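# Lift the mug off its peg and stand it upright

## Task

Remove the mug from the peg, set it down on the table standing upright with its opening pointing up, and release it so that it stays that way without the robot.

## Robot and tools

Robot: two arms, left_arm and right_arm, each ending in a two-finger gripper. Base positions in the scene frame: left_arm (-0.032, +0.236, 0) m, unrotated; right_arm (+0.043, -0.295, 0) m, quat_wxyz (+1.000, 0, 0, -0.016), a slight yaw. A camera stand sits behind the arms. Loose objects may occasionally get a brief shove from outside.

Scene frame: origin at table-top height, halfway between the nominal base spots. +z is up, +x points out over the table, and left_arm is on the +y side. Arm names do not match which side of an image they appear on. Reported hand positions and orientations use this frame and can be a few centimetres off, more at long reach.

Gripper axes: fingers extend along the gripper's +z and close along its y. end_effector_position is the point between the pads, roughly 1 cm short of the fingertips.

execute_actions(actions, cameras): actions is a list of actions. Each action is a table of up to 15 rows, one row per 1/30 s control step; if shorter, its last row is held for the rest of the 15 steps. Every row holds 14 numbers in [-1, 1], both arms always present: left_arm dx, dy, dz, rx, ry, rz, opening, then right_arm in the same order. dx..rz are an offset, not a pose: they are measured from that arm's Hand target as it was when the action began, along that Hand target's own axes. Every row of an action counts from that same start, not from the row before; the next action starts from the new Hand target, so repeating an offset moves further. Scale: 1.0 = 0.6 m or 180 degrees; rx, ry, rz form one rotation vector. opening is absolute: +1 fully open (0.094 m), -1 closed. To hold an arm still send six zeros; to keep a gripper as is, resend its current opening (0 is a real half-open command). cameras: list of names, ["all"], or [] ; images come by default only when actions is empty. An unknown camera name voids the call.

move(target, speed, blend, opening_speed, grip_force, blocking, cameras): drives each gripper in a straight line toward a target. target is one 14-number row laid out as above, or a list of up to 15 such rows; every row is an offset from the Hand targets at the move's start, not from the previous row. speed: path top speed in m/s, 0.002 to 2.9, default 0.25 (rotation up to twice that in rad/s); one value or one per target. blend: corner rounding in metres for lists; 0 means stop at each point. opening_speed: rate of opening change per second on the -1..+1 scale, at least 0.2; use it to close gently. grip_force: newtons per finger pad, 10 to 50, one value or one per arm; it persists, and below full force closing is slow (about 4 s at 40, 16 s at 10). blocking=false returns after about 0.5 s while the move continues. A move lasts at least 0.5 s and at most 10 s. The result adds a "move:" line: the ending (done, off_target, moving, held, fault) and limits such as limits=paced (pose clipped) or limits=held (steps withheld). Arms not named in the ending are done, i.e. within 10 mm and 2 degrees.

wait(seconds): 0 to 10 s, arms keep their last command; a running move continues. stop(): brakes a running move. zoom_image(camera, region): region [x0, y0, x1, y1] in pixels of that camera's newest image, at most 504 by 504. finished_scene(scene): ends scene 1 or 2 for good; call it only once the mug stands upright and released.

Cameras: cam_head_left, cam_head_right (fixed on one bar behind the arms), cam_left_wrist, cam_right_wrist; all 896x504. Calibrations are given but may be off by a few millimetres or degrees; wrist images can lag while the arm moves.

Result lines: end_effector_position (m) and end_effector_quat_wxyz per gripper; Hand target, the last commanded pose after clipping, which the next offsets count from; Tool commands; grip_measured, the measured finger opening on the command scale (about 2.5 mm too wide when empty, a little narrower than the part when squeezing); Joint positions (last number per arm is opening in metres); Joint torques; Joint velocities (may be omitted when all read within noise); step readings of position after action calls; MOTOR HOT once a motor passes 75 C; OVER-TEMPERATURE FAULT at 90 C, which folds that arm and disables it.

Behaviour to expect: each step the commanded orientation is clipped to 40 degrees from the actual one, so large turns need several steps. Friction and weight can leave a gripper a few centimetres short with no contact; re-send, or add the missing distance. A blocked arm keeps pushing until commanded away: send a target back past the gripper. To release, command an opening well above grip_measured.

Avoid: the two grippers, housings or wrist cameras touching each other (the clearance check does not catch that), one gripper closing on the other's fingers, fast moves into the table, peg or mug, hard presses, dropping or releasing the mug while it moves, anything leaving the table, strain on the camera cables, paths passing close to an arm's own base, and long holds at full stretch that heat motors.

Each tool is called after ">>>" as name(argument=value, ...), one argument or row to a line, values as JSON.

## Session

>>> execute_actions(
  actions=[],
)

>>> zoom_image(
  camera="cam_head_left",
  region=[400, 0, 640, 240],
)

>>> zoom_image(
  camera="cam_head_right",
  region=[400, 0, 640, 240],
)

Scene clock: 0.00 s.
left_arm: end_effector_position=(+0.3615, +0.2471, +0.0972) grip_measured=+1.000 end_effector_quat_wxyz=(+0.590, +0.002, +0.807, -0.041) | right_arm: end_effector_position=(+0.4422, -0.3052, +0.1100) grip_measured=+1.000 end_effector_quat_wxyz=(+0.610, +0.018, +0.789, -0.072)
Joint positions: left_arm=[0.1 1.553 0.333 0.91 0.163 -0.015 0.094] | right_arm=[0.089 1.571 0.343 0.975 0.192 -0.045 0.094]
Joint velocities: within noise
Joint torques (N m): no reading
Heat: left arm: 35 °C; right arm: 33 °C.
Hand target: left_arm +0.3681, +0.2468, +0.1156; +0.612, +0.009, +0.790, -0.039 | right_arm +0.4449, -0.3064, +0.1178; +0.618, +0.024, +0.783, -0.072
Tool commands: left_gripper/opening=+1.0 right_gripper/opening=+1.0
camera_calibration:
cam_left_wrist: T_world_to_cam=[[-0.0397357, -0.988166, 0.148152, 0.236871], [-0.883896, -0.0343854, -0.466419, 0.379836], [0.465993, -0.149484, -0.872069, 0.0560916], [0, 0, 0, 1]] pos_world=[0.319009, 0.255514, 0.190985]
cam_right_wrist: T_world_to_cam=[[-0.122334, -0.974308, 0.189098, -0.273713], [-0.862147, 0.00993595, -0.50656, 0.447111], [0.491667, -0.225, -0.841213, -0.0891966], [0, 0, 0, 1]] pos_world=[0.395846, -0.291193, 0.203214]

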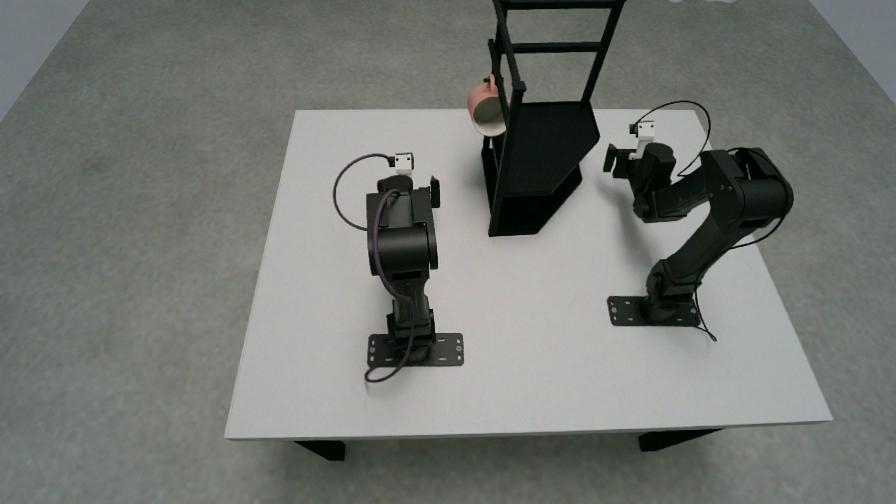

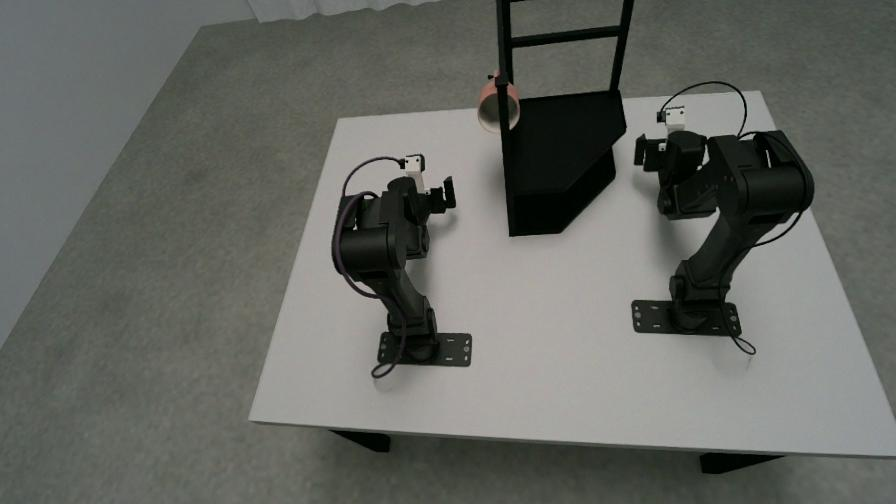

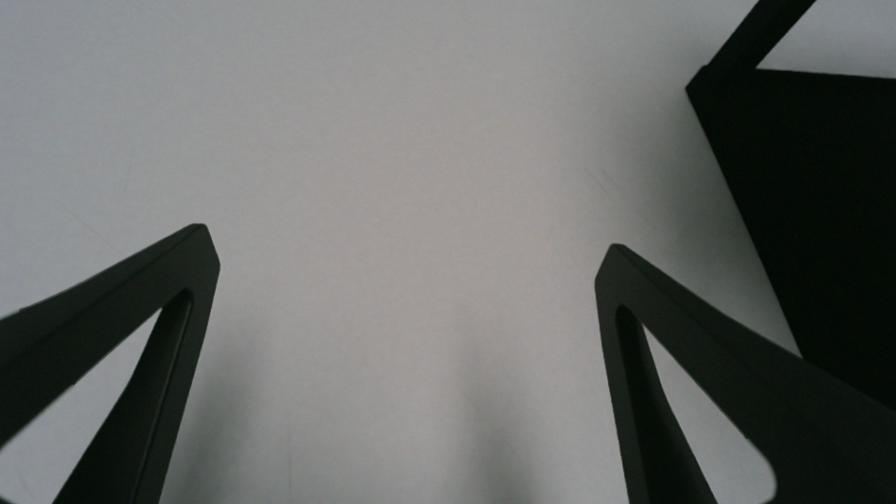

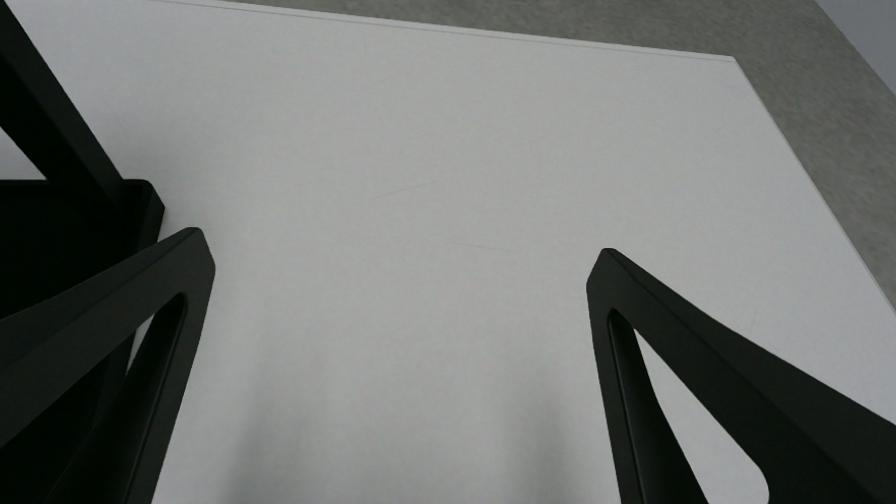

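Scaled by 2.100 from the camera's 896x504 image, which has a finer 1280x720 frame.

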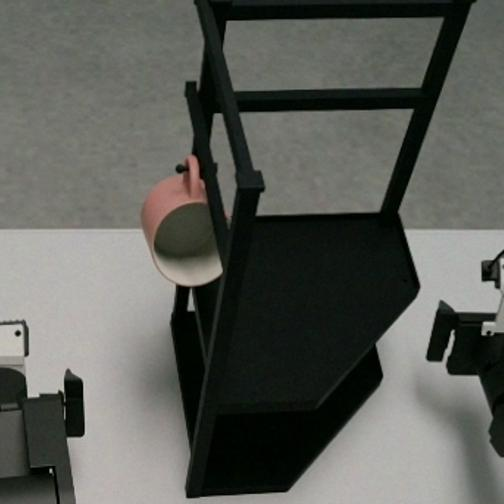

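Scaled by 2.100 from the camera's 896x504 image, which has a finer 1280x720 frame.

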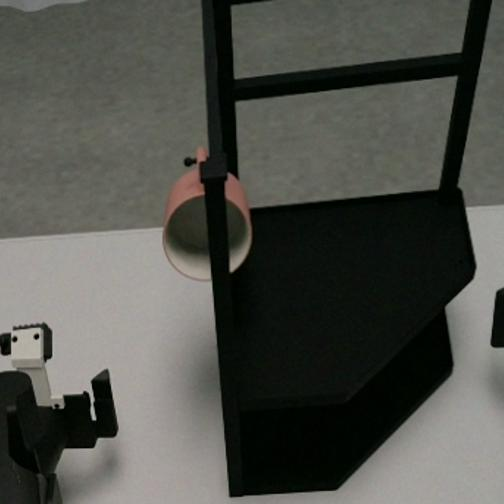

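>>> zoom_image(
  camera="cam_head_left",
  region=[455, 65, 525, 145],
)

>>> zoom_image(
  camera="cam_head_right",
  region=[465, 60, 535, 140],
)

Scaled by 6.300 from the camera's 896x504 image, which has a finer 1280x720 frame.

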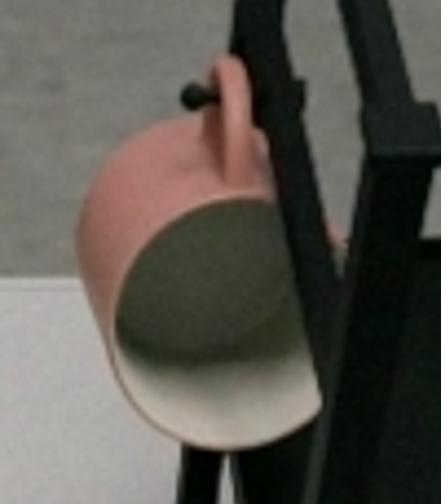

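Scaled by 6.300 from the camera's 896x504 image, which has a finer 1280x720 frame.

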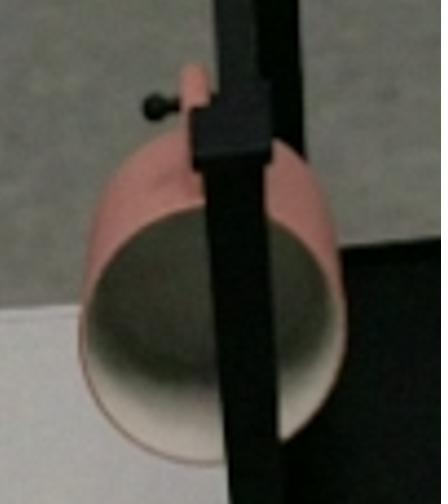

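>>> move(
  target=[-0.2783, -0.1977, -0.1745, 0.0473, 0.185, -0.3846, 0.0, 0, 0, 0, 0, 0, 0, 1],
  speed=0.3,
  cameras=["cam_head_left", "cam_head_right", "cam_left_wrist"],
)

Scene clock: 53.13 s.
left_arm: end_effector_position=(+0.3053, +0.1484, +0.2892) grip_measured=+0.001 end_effector_quat_wxyz=(+0.243, -0.394, +0.784, -0.413) | right_arm: end_effector_position=(+0.4422, -0.3052, +0.1100) grip_measured=+1.000 end_effector_quat_wxyz=(+0.610, +0.018, +0.789, -0.072)
Joint positions: left_arm=[-0.032 1.145 1.186 -0.684 0.447 -1.19 0.047] | right_arm=[0.089 1.571 0.343 0.975 0.192 -0.045 0.094]
Joint torques (N m): left_arm=[-0.4 -2.47 11.71 1.45 0.29 -0.09] | right_arm=[0.05 -6.09 5.18 1.84 -0.01 0]
Heat: left arm: 37 °C; right arm: 40 °C.
Hand target: left_arm +0.3016, +0.1418, +0.3091; +0.243, -0.382, +0.784, -0.425 | right_arm +0.4449, -0.3064, +0.1178; +0.618, +0.024, +0.783, -0.072
Off the commanded pose: left_arm 0.021 m, 2 deg | right_arm 0.008 m, 1 deg.
move: off_target (left_arm)
camera_calibration:
cam_left_wrist: T_world_to_cam=[[0.453371, -0.272131, 0.848763, -0.350777], [-0.880469, -0.284881, 0.378968, 0.207939], [0.138667, -0.919123, -0.36876, 0.303483], [0, 0, 0, 1]] pos_world=[0.300033, 0.242719, 0.330837]
Images, in order (width x height): cam_head_left 896x504, cam_head_right 896x504, cam_left_wrist 896x504.

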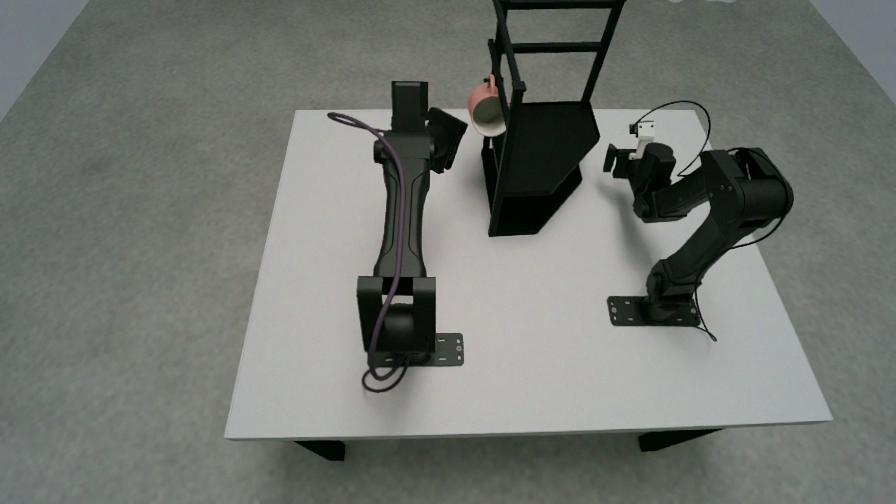

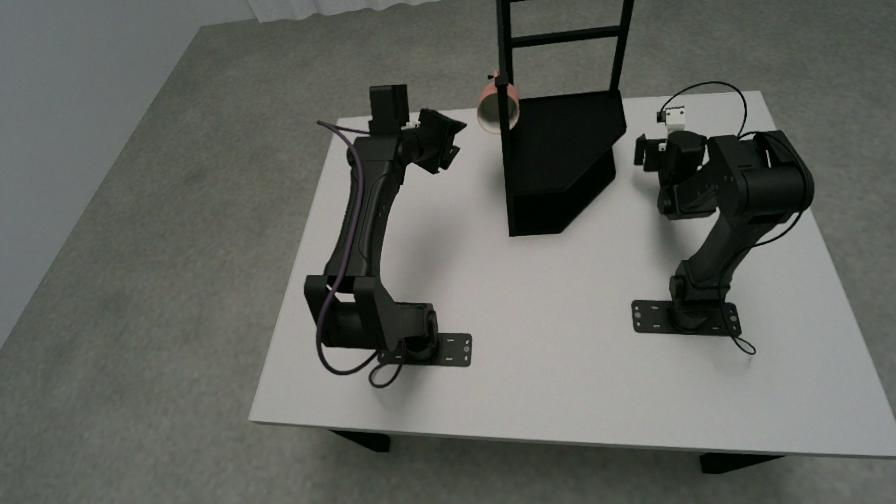

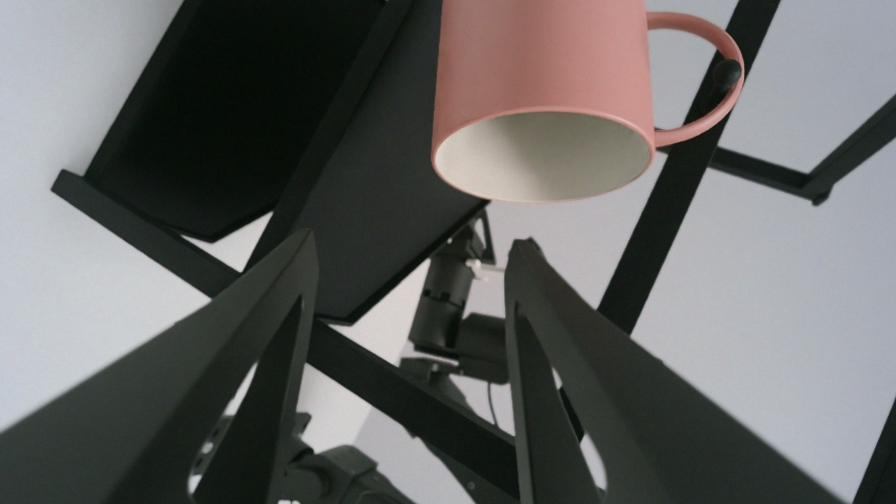

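>>> execute_actions(
  actions=[],
  cameras=["cam_left_wrist","cam_head_right"],
)

Scene clock: 72.10 s.
left_arm: end_effector_position=(+0.3051, +0.1484, +0.2889) grip_measured=+0.001 end_effector_quat_wxyz=(+0.243, -0.394, +0.785, -0.412) | right_arm: end_effector_position=(+0.4422, -0.3052, +0.1100) grip_measured=+1.000 end_effector_quat_wxyz=(+0.610, +0.018, +0.789, -0.072)
Joint positions: left_arm=[-0.032 1.145 1.186 -0.686 0.447 -1.19 0.047] | right_arm=[0.089 1.571 0.343 0.975 0.192 -0.045 0.094]
Joint velocities: within noise
Joint torques (N m): left_arm=[-0.39 -2.47 11.7 1.44 0.27 -0.08] | right_arm=[0.05 -6.12 5.19 1.83 0 0]
Heat: left arm: 38 °C; right arm: 41 °C.
Hand target: left_arm +0.3016, +0.1418, +0.3091; +0.243, -0.382, +0.784, -0.425 | right_arm +0.4449, -0.3064, +0.1178; +0.618, +0.024, +0.783, -0.072
Tool commands: left_gripper/opening=+0.0 right_gripper/opening=+1.0
Off the commanded pose: left_arm 0.022 m, 2 deg | right_arm 0.008 m, 1 deg.
camera_calibration:
cam_left_wrist: T_world_to_cam=[[0.454608, -0.272198, 0.84808, -0.350644], [-0.879912, -0.284934, 0.38022, 0.20727], [0.138152, -0.919087, -0.369044, 0.303677], [0, 0, 0, 1]] pos_world=[0.299832, 0.242719, 0.330636]
Images, in order (width x height): cam_head_right 896x504, cam_left_wrist 896x504.

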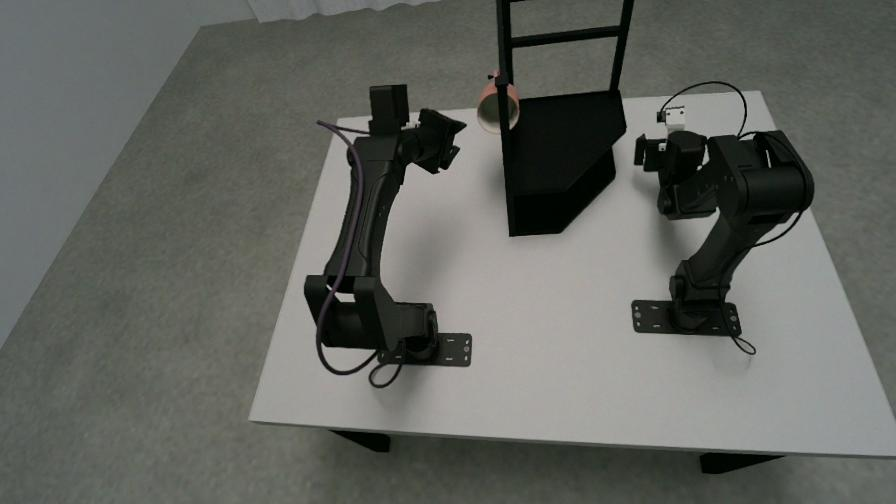

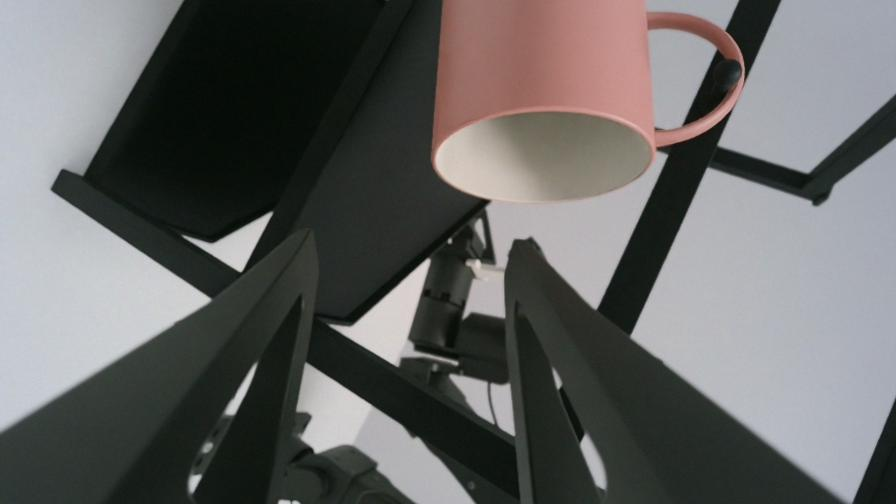

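>>> move(
  target=[0.0083,-0.0085,0.0833,0.0165,-0.0067,0.0091,0.0,0,0,0,0,0,0,1],
  speed=0.12,
  cameras=["cam_left_wrist"],
)

Scene clock: 94.30 s.
left_arm: end_effector_position=(+0.3262, +0.1127, +0.2768) grip_measured=+0.001 end_effector_quat_wxyz=(+0.241, -0.379, +0.788, -0.422) | right_arm: end_effector_position=(+0.4422, -0.3052, +0.1100) grip_measured=+1.000 end_effector_quat_wxyz=(+0.610, +0.018, +0.789, -0.072)
Joint positions: left_arm=[-0.161 1.217 1.158 -0.543 0.372 -1.256 0.047] | right_arm=[0.089 1.571 0.343 0.975 0.192 -0.045 0.094]
Joint torques (N m): left_arm=[-0.51 -3.36 5.89 2.81 0.01 -0.07] | right_arm=[0.02 -6.09 5.18 1.83 -0.01 0]
Heat: left arm: 39 °C; right arm: 43 °C.
Hand target: left_arm +0.3359, +0.1120, +0.2871; +0.267, -0.369, +0.776, -0.437 | right_arm +0.4449, -0.3064, +0.1178; +0.618, +0.024, +0.783, -0.072
Off the commanded pose: left_arm 0.014 m, 4 deg | right_arm 0.008 m, 1 deg.
move: off_target (left_arm)
camera_calibration:
cam_left_wrist: T_world_to_cam=[[0.431994, -0.28076, 0.857062, -0.353777], [-0.894649, -0.253472, 0.367906, 0.225025], [0.113948, -0.925703, -0.36068, 0.269846], [0, 0, 0, 1]] pos_world=[0.323399, 0.207508, 0.317749]
Images, in order (width x height): cam_left_wrist 896x504.

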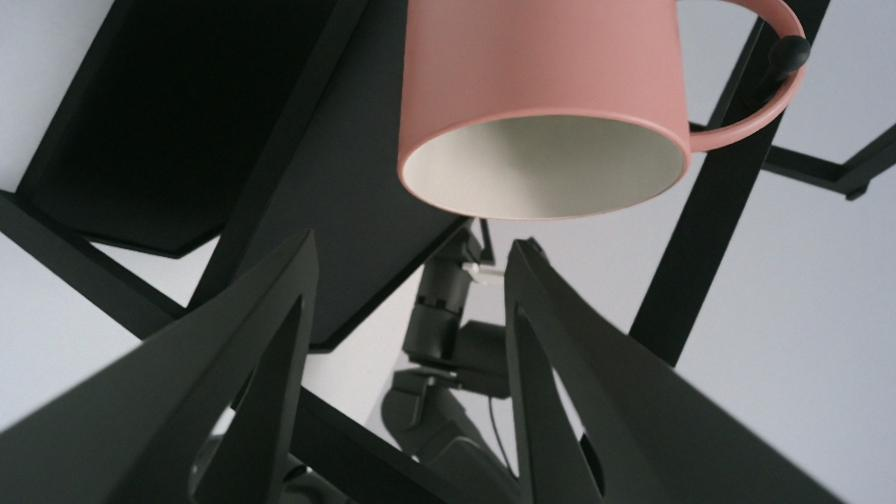

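>>> move(
  target=[0.0111,0.0083,0.0436,0.005,-0.002,0.003,0.0,0,0,0,0,0,0,1],
  speed=0.1,
  cameras=["cam_left_wrist"],
)

Scene clock: 126.07 s.
left_arm: end_effector_position=(+0.3399, +0.0964, +0.2600) grip_measured=+0.001 end_effector_quat_wxyz=(+0.249, -0.373, +0.786, -0.425) | right_arm: end_effector_position=(+0.4422, -0.3052, +0.1100) grip_measured=+1.000 end_effector_quat_wxyz=(+0.610, +0.018, +0.789, -0.072)
Joint positions: left_arm=[-0.218 1.259 1.101 -0.416 0.323 -1.282 0.047] | right_arm=[0.089 1.571 0.343 0.975 0.192 -0.045 0.094]
Joint torques (N m): left_arm=[-0.49 -3.67 5.97 2.84 -0.03 -0.09] | right_arm=[0.05 -6.09 5.18 1.83 0 0]
Heat: left arm: 45 °C; right arm: 44 °C.
Hand target: left_arm +0.3495, +0.0958, +0.2697; +0.274, -0.364, +0.773, -0.441 | right_arm +0.4449, -0.3064, +0.1178; +0.618, +0.024, +0.783, -0.072
Off the commanded pose: left_arm 0.014 m, 4 deg | right_arm 0.008 m, 1 deg.
move: off_target (left_arm)
camera_calibration:
cam_left_wrist: T_world_to_cam=[[0.413077, -0.284122, 0.865241, -0.345259], [-0.902822, -0.252428, 0.348129, 0.247094], [0.1195, -0.924962, -0.360784, 0.245125], [0, 0, 0, 1]] pos_world=[0.336408, 0.191009, 0.301149]
Images, in order (width x height): cam_left_wrist 896x504.

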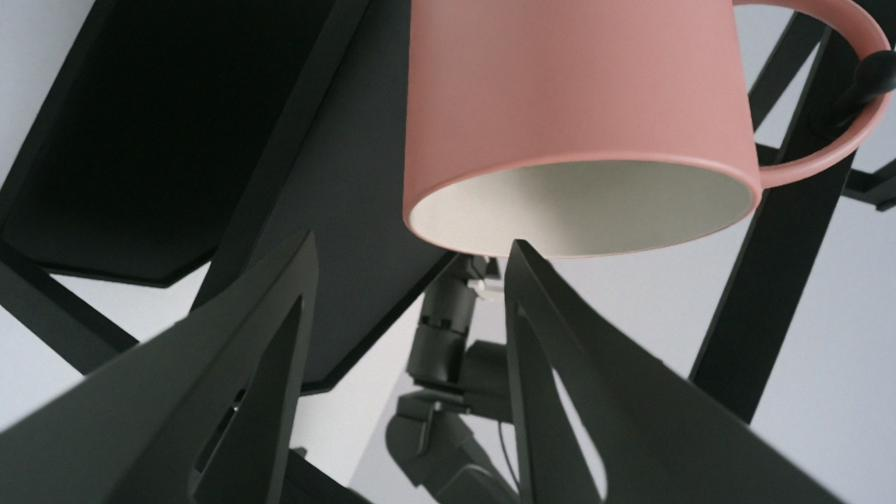

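>>> move(
  target=[-0.0305,0.0048,0.0542,0.0066,-0.0027,0.0037,0.0,0,0,0,0,0,0,1],
  speed=0.08,
  cameras=["cam_left_wrist","cam_head_right"],
)

Scene clock: 152.70 s.
left_arm: end_effector_position=(+0.3741, +0.0968, +0.2411) grip_measured=+0.001 end_effector_quat_wxyz=(+0.258, -0.378, +0.780, -0.427) | right_arm: end_effector_position=(+0.4422, -0.3052, +0.1100) grip_measured=+1.000 end_effector_quat_wxyz=(+0.610, +0.018, +0.789, -0.072)
Joint positions: left_arm=[-0.2 1.375 1.101 -0.285 0.323 -1.282 0.047] | right_arm=[0.089 1.571 0.343 0.975 0.192 -0.045 0.094]
Joint torques (N m): left_arm=[0.58 -4.68 6.6 2.87 0.14 0.09] | right_arm=[0.06 -6.11 5.19 1.83 -0.01 0]
Heat: left arm: 46 °C; right arm: 45 °C.
Hand target: left_arm +0.3835, +0.0958, +0.2541; +0.284, -0.359, +0.769, -0.446 | right_arm +0.4449, -0.3064, +0.1178; +0.618, +0.024, +0.783, -0.072
Off the commanded pose: left_arm 0.016 m, 4 deg | right_arm 0.008 m, 1 deg.
move: off_target (left_arm)
camera_calibration:
cam_left_wrist: T_world_to_cam=[[0.40647, -0.274147, 0.871565, -0.342959], [-0.902663, -0.268079, 0.33665, 0.288906], [0.141357, -0.923567, -0.356428, 0.225304], [0, 0, 0, 1]] pos_world=[0.368339, 0.191512, 0.281956]
Images, in order (width x height): cam_head_right 896x504, cam_left_wrist 896x504.

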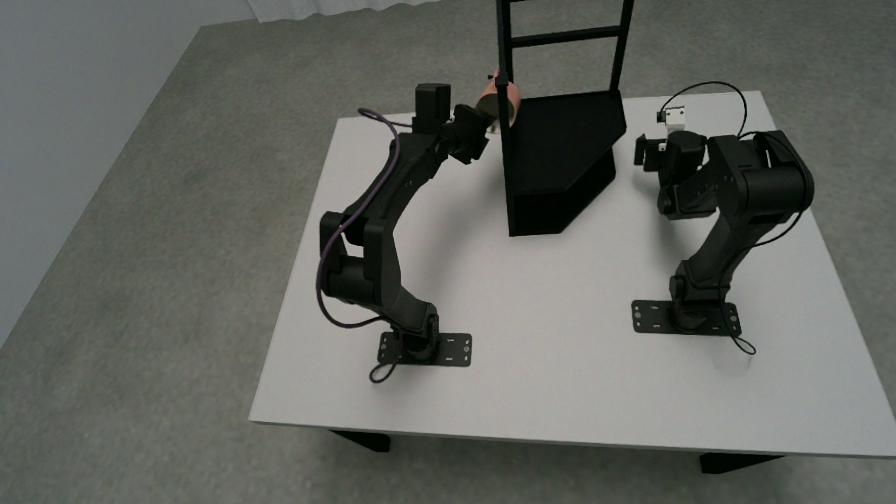

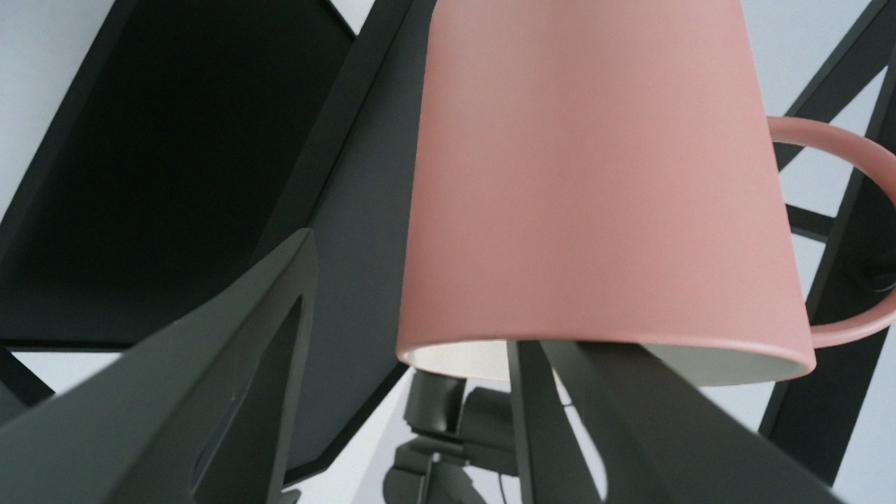

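>>> move(
  target=[0,0,0,0,0,0,-1,0,0,0,0,0,0,1],
  grip_force=[35,50],
  opening_speed=0.5,
  cameras=["cam_left_wrist","cam_head_right"],
)

Scene clock: 171.87 s.
left_arm: end_effector_position=(+0.3731, +0.0926, +0.2422) grip_measured=-0.857 end_effector_quat_wxyz=(+0.258, -0.368, +0.783, -0.429) | right_arm: end_effector_position=(+0.4422, -0.3052, +0.1100) grip_measured=+1.000 end_effector_quat_wxyz=(+0.610, +0.018, +0.789, -0.072)
Joint positions: left_arm=[-0.207 1.375 1.101 -0.281 0.329 -1.271 0.007] | right_arm=[0.089 1.571 0.343 0.975 0.192 -0.045 0.094]
Joint torques (N m): left_arm=[0.61 -4.66 6.54 2.81 0.08 0.09] | right_arm=[0.03 -6.09 5.19 1.84 0 -0.01]
Heat: left arm: 46 °C; right arm: 46 °C.
Hand target: left_arm +0.3835, +0.0958, +0.2541; +0.284, -0.359, +0.769, -0.446 | right_arm +0.4449, -0.3064, +0.1178; +0.618, +0.024, +0.783, -0.072
Off the commanded pose: left_arm 0.016 m, 4 deg | right_arm 0.008 m, 1 deg.
grip_force (N): 35, 50
move: off_target (left_arm)
camera_calibration:
cam_left_wrist: T_world_to_cam=[[0.393535, -0.284585, 0.874152, -0.339454], [-0.910401, -0.252697, 0.327588, 0.290102], [0.127669, -0.924746, -0.358532, 0.227744], [0, 0, 0, 1]] pos_world=[0.36862, 0.18731, 0.283353]
Images, in order (width x height): cam_head_right 896x504, cam_left_wrist 896x504.

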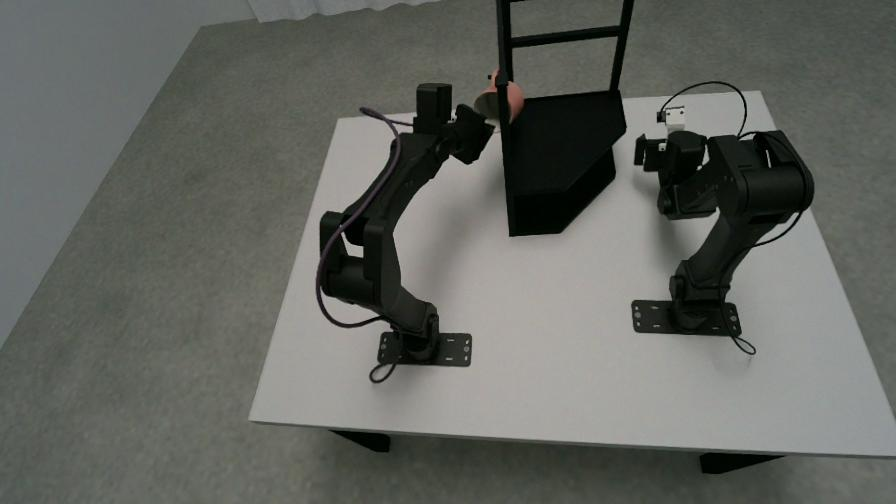

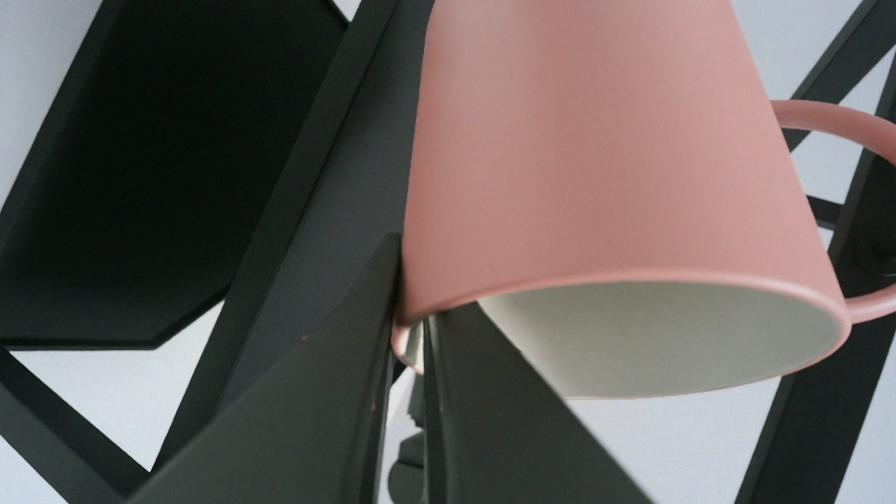

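>>> move(
  target=[-0.0046,-0.0356,-0.0176,0,0,0,-1,0,0,0,0,0,0,1],
  grip_force=[45,50],
  speed=0.06,
  cameras=["cam_head_right","cam_left_wrist"],
)

>>> zoom_image(
  camera="cam_head_right",
  region=[440, 50, 560, 170],
)

Scene clock: 179.27 s.
left_arm: end_effector_position=(+0.3729, +0.0927, +0.2435) grip_measured=-0.866 end_effector_quat_wxyz=(+0.258, -0.369, +0.784, -0.429) | right_arm: end_effector_position=(+0.4422, -0.3052, +0.1100) grip_measured=+1.000 end_effector_quat_wxyz=(+0.610, +0.018, +0.789, -0.072)
Joint positions: left_arm=[-0.207 1.375 1.108 -0.288 0.329 -1.271 0.006] | right_arm=[0.089 1.571 0.343 0.975 0.192 -0.045 0.094]
Joint torques (N m): left_arm=[0.58 -5.03 13.45 1.89 0.08 0.07] | right_arm=[0.03 -6.12 5.19 1.84 -0.01 -0.01]
Heat: left arm: 46 °C; right arm: 46 °C.
Hand target: left_arm +0.3835, +0.0958, +0.2781; +0.284, -0.359, +0.769, -0.446 | right_arm +0.4449, -0.3064, +0.1178; +0.618, +0.024, +0.783, -0.072
Off the commanded pose: left_arm 0.036 m, 4 deg | right_arm 0.008 m, 1 deg.
grip_force (N): 45, 50
move: off_target (left_arm)
camera_calibration:
cam_left_wrist: T_world_to_cam=[[0.394823, -0.284867, 0.873479, -0.340819], [-0.909916, -0.252819, 0.328841, 0.289163], [0.127156, -0.924626, -0.359023, 0.228516], [0, 0, 0, 1]] pos_world=[0.36862, 0.18731, 0.284653]
Images, in order (width x height): cam_head_right 896x504, cam_left_wrist 896x504.

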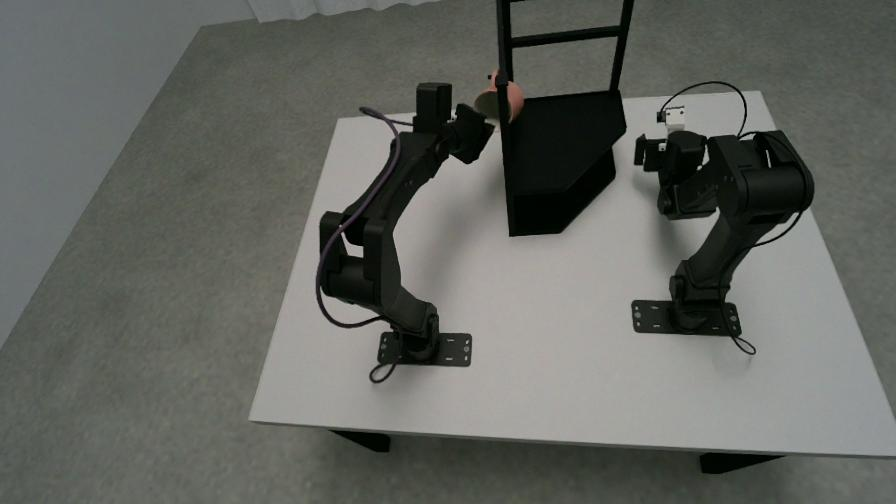

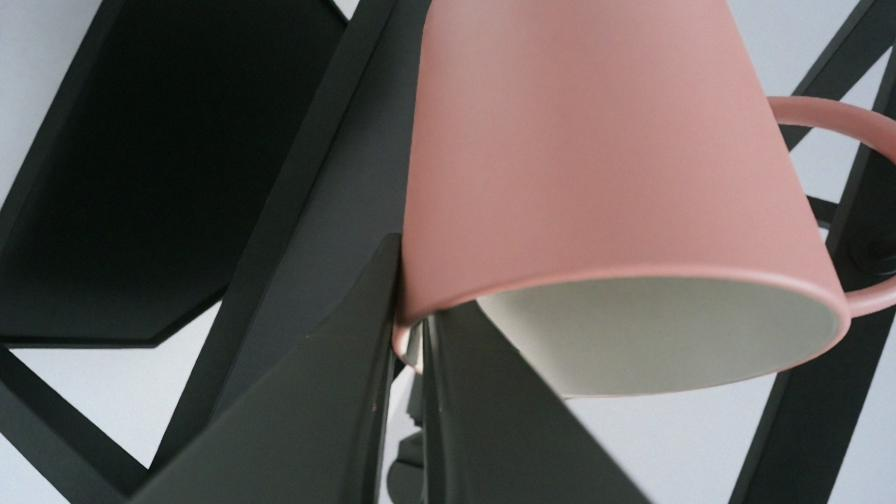

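Scaled by 4.200 from the camera's 896x504 image, which has a finer 1280x720 frame.

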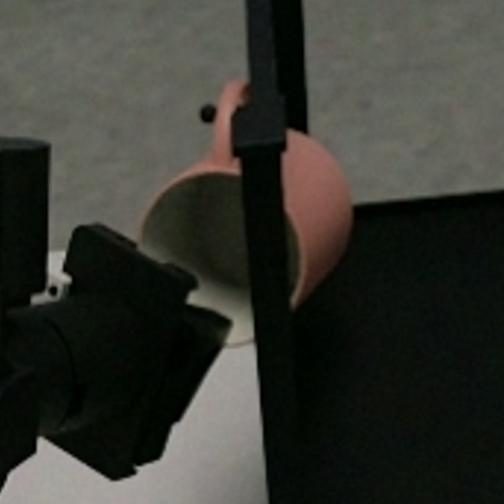

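>>> move(
  target=[-0.0023,-0.0178,-0.0088,0,0,0,-1,0,0,0,0,0,0,1],
  speed=0.06,
  cameras=["cam_head_right","cam_left_wrist"],
)

>>> zoom_image(
  camera="cam_head_right",
  region=[440, 50, 560, 170],
)

Scene clock: 184.80 s.
left_arm: end_effector_position=(+0.3695, +0.0934, +0.2466) grip_measured=-0.868 end_effector_quat_wxyz=(+0.245, -0.378, +0.787, -0.422) | right_arm: end_effector_position=(+0.4422, -0.3052, +0.1100) grip_measured=+1.000 end_effector_quat_wxyz=(+0.610, +0.018, +0.789, -0.072)
Joint positions: left_arm=[-0.207 1.377 1.146 -0.356 0.329 -1.282 0.006] | right_arm=[0.089 1.571 0.343 0.975 0.192 -0.045 0.094]
Joint torques (N m): left_arm=[0.62 -5.08 14.23 2.07 0.09 0.09] | right_arm=[0.03 -6.09 5.18 1.83 0 -0.01]
Heat: left arm: 46 °C; right arm: 46 °C.
Hand target: left_arm +0.3835, +0.0958, +0.2901; +0.284, -0.359, +0.769, -0.446 | right_arm +0.4449, -0.3064, +0.1178; +0.618, +0.024, +0.783, -0.072
Off the commanded pose: left_arm 0.046 m, 6 deg | right_arm 0.008 m, 1 deg.
grip_force (N): 45, 50
move: off_target (left_arm)
camera_calibration:
cam_left_wrist: T_world_to_cam=[[0.426911, -0.281517, 0.859358, -0.350645], [-0.896364, -0.257309, 0.361003, 0.272665], [0.119492, -0.924414, -0.362189, 0.234271], [0, 0, 0, 1]] pos_world=[0.366107, 0.18801, 0.287747]
Images, in order (width x height): cam_head_right 896x504, cam_left_wrist 896x504.

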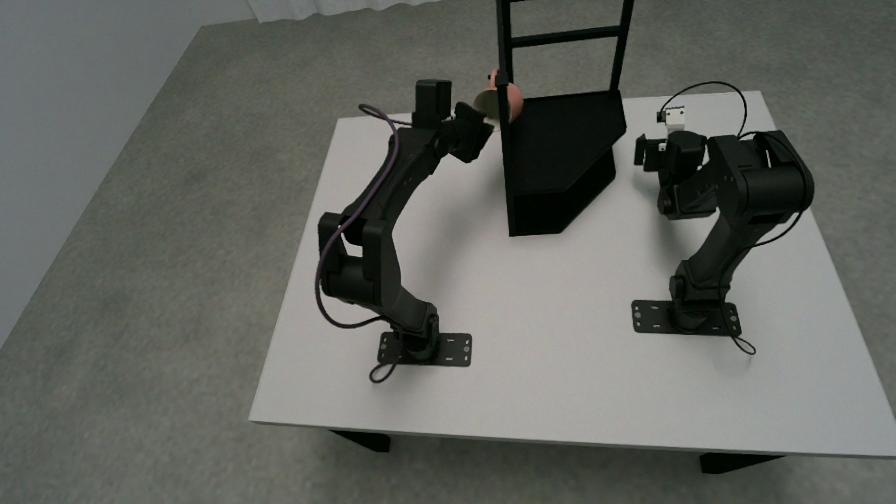

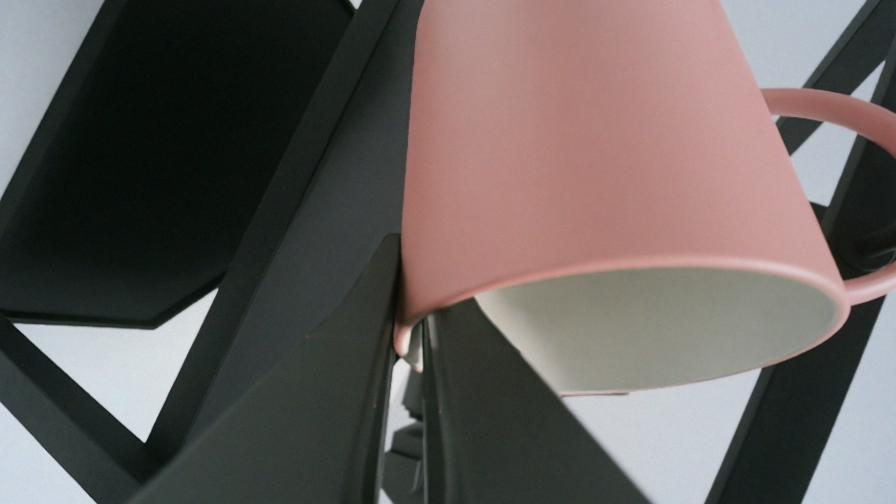

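Scaled by 4.200 from the camera's 896x504 image, which has a finer 1280x720 frame.

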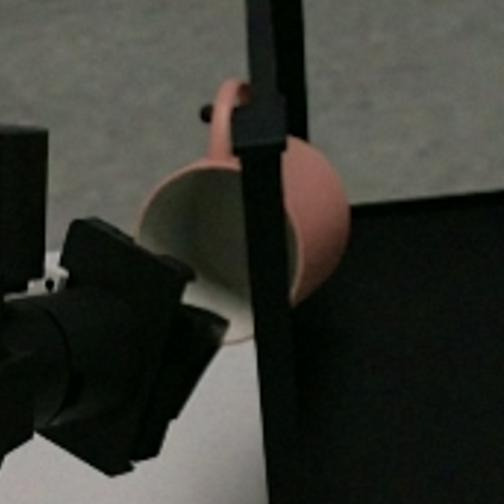

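>>> execute_actions(
  actions=[],
  cameras=["cam_head_left","cam_head_right"],
)

>>> zoom_image(
  camera="cam_head_right",
  region=[470, 60, 530, 110],
)

>>> zoom_image(
  camera="cam_head_left",
  region=[560, 50, 660, 130],
)

Scene clock: 193.73 s.
left_arm: end_effector_position=(+0.3695, +0.0934, +0.2466) grip_measured=-0.868 end_effector_quat_wxyz=(+0.245, -0.378, +0.787, -0.422) | right_arm: end_effector_position=(+0.4422, -0.3052, +0.1100) grip_measured=+1.000 end_effector_quat_wxyz=(+0.610, +0.018, +0.789, -0.072)
Joint positions: left_arm=[-0.207 1.377 1.146 -0.356 0.329 -1.282 0.006] | right_arm=[0.089 1.571 0.343 0.975 0.192 -0.045 0.094]
Joint velocities: within noise
Joint torques (N m): left_arm=[0.64 -5.09 14.26 2.07 0.09 0.08] | right_arm=[0.05 -6.09 5.19 1.84 -0.01 -0.01]
Heat: left arm: 45 °C; right arm: 47 °C.
Hand target: left_arm +0.3835, +0.0958, +0.2901; +0.284, -0.359, +0.769, -0.446 | right_arm +0.4449, -0.3064, +0.1178; +0.618, +0.024, +0.783, -0.072
Tool commands: left_gripper/opening=-1.0 right_gripper/opening=+1.0
Off the commanded pose: left_arm 0.046 m, 6 deg | right_arm 0.008 m, 1 deg.
grip_force (N): 45, 50
Images, in order (width x height): cam_head_left 896x504, cam_head_right 896x504.

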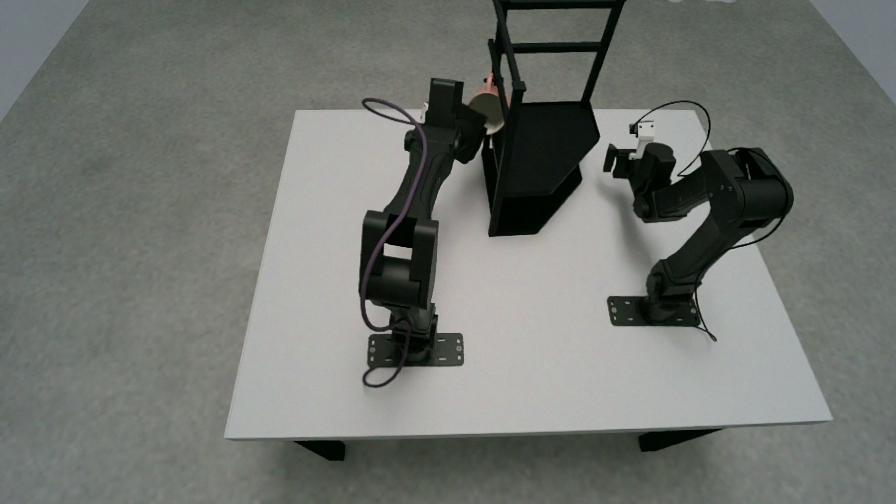

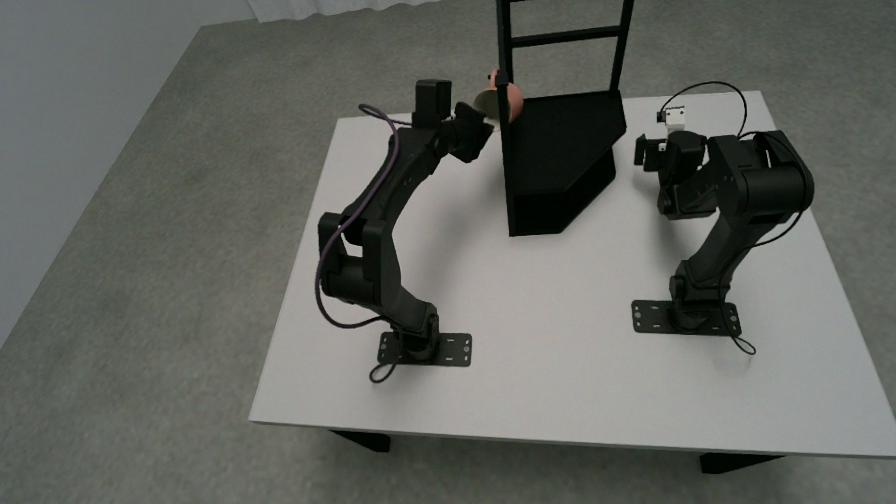

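Scaled by 8.400 from the camera's 896x504 image, which has a finer 1280x720 frame.

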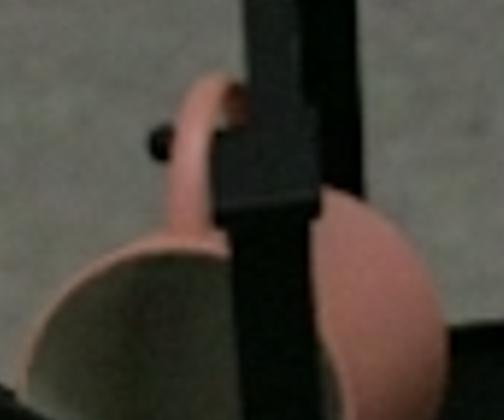

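Scaled by 5.040 from the camera's 896x504 image, which has a finer 1280x720 frame.

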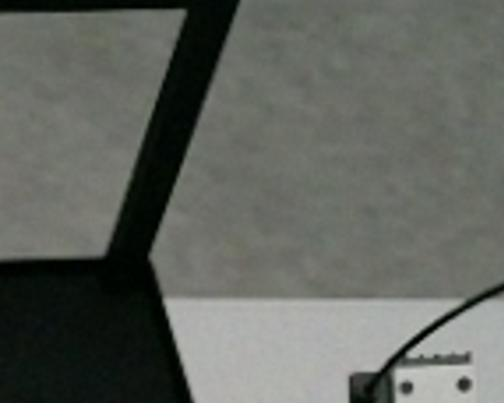

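>>> move(
  target=[-0.0019,-0.0148,-0.0073,0.02,-0.0061,0.007,-1,0,0,0,0,0,0,1],
  speed=0.06,
  cameras=["cam_head_right","cam_left_wrist"],
)

>>> zoom_image(
  camera="cam_head_right",
  region=[470, 60, 530, 110],
)

Scene clock: 212.23 s.
left_arm: end_effector_position=(+0.3695, +0.0934, +0.2466) grip_measured=-0.868 end_effector_quat_wxyz=(+0.245, -0.378, +0.787, -0.422) | right_arm: end_effector_position=(+0.4422, -0.3052, +0.1100) grip_measured=+1.000 end_effector_quat_wxyz=(+0.610, +0.018, +0.789, -0.072)
Joint positions: left_arm=[-0.207 1.377 1.146 -0.356 0.329 -1.282 0.006] | right_arm=[0.089 1.571 0.343 0.975 0.192 -0.045 0.094]
Joint torques (N m): left_arm=[0.59 -8.1 10.48 2.97 0.09 0.08] | right_arm=[0.03 -6.11 5.16 1.83 0 -0.01]
Heat: left arm: 45 °C; right arm: 47 °C.
Hand target: left_arm +0.3836, +0.0957, +0.3000; +0.307, -0.346, +0.756, -0.463 | right_arm +0.4449, -0.3064, +0.1178; +0.618, +0.024, +0.783, -0.072
Off the commanded pose: left_arm 0.055 m, 10 deg | right_arm 0.008 m, 1 deg.
grip_force (N): 45, 50
move: off_target (left_arm)
camera_calibration:
cam_left_wrist: T_world_to_cam=[[0.426911, -0.281517, 0.859358, -0.350645], [-0.896364, -0.257309, 0.361003, 0.272665], [0.119492, -0.924414, -0.362189, 0.234271], [0, 0, 0, 1]] pos_world=[0.366107, 0.18801, 0.287747]
Images, in order (width x height): cam_head_right 896x504, cam_left_wrist 896x504.

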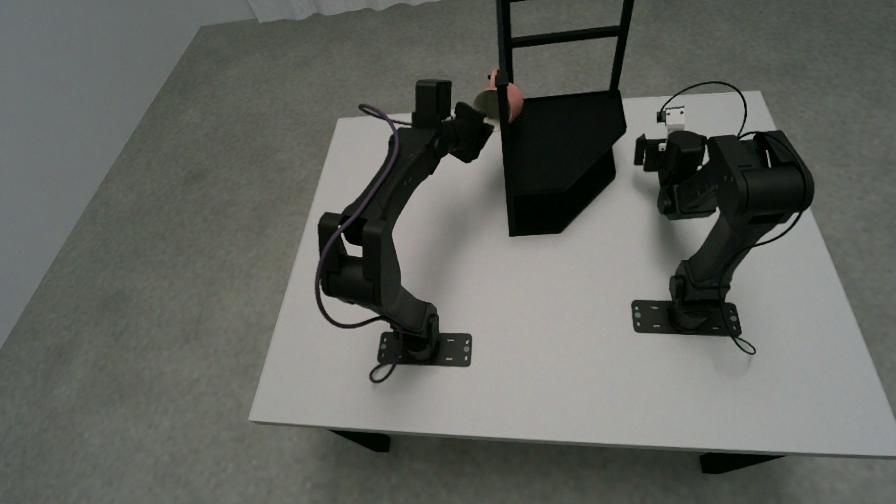

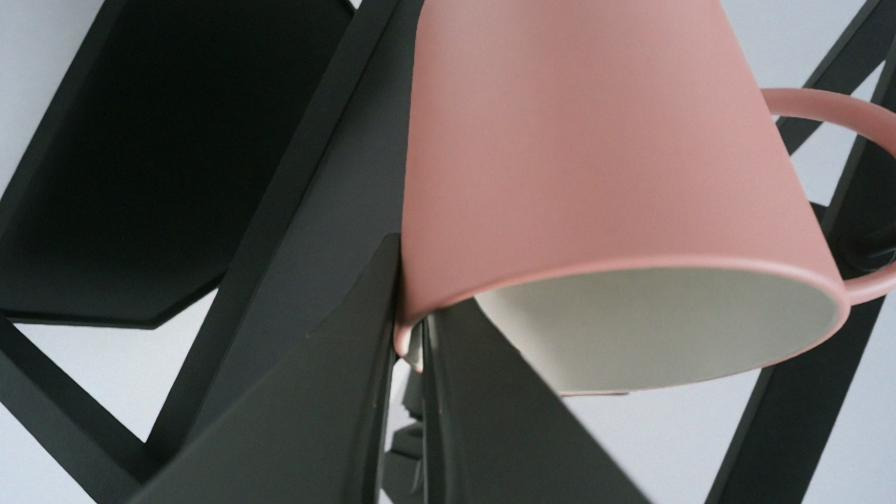

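Scaled by 8.400 from the camera's 896x504 image, which has a finer 1280x720 frame.

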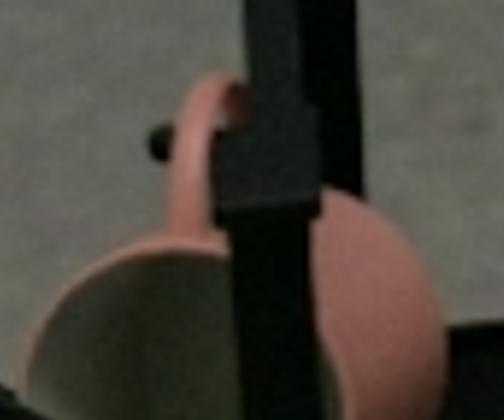

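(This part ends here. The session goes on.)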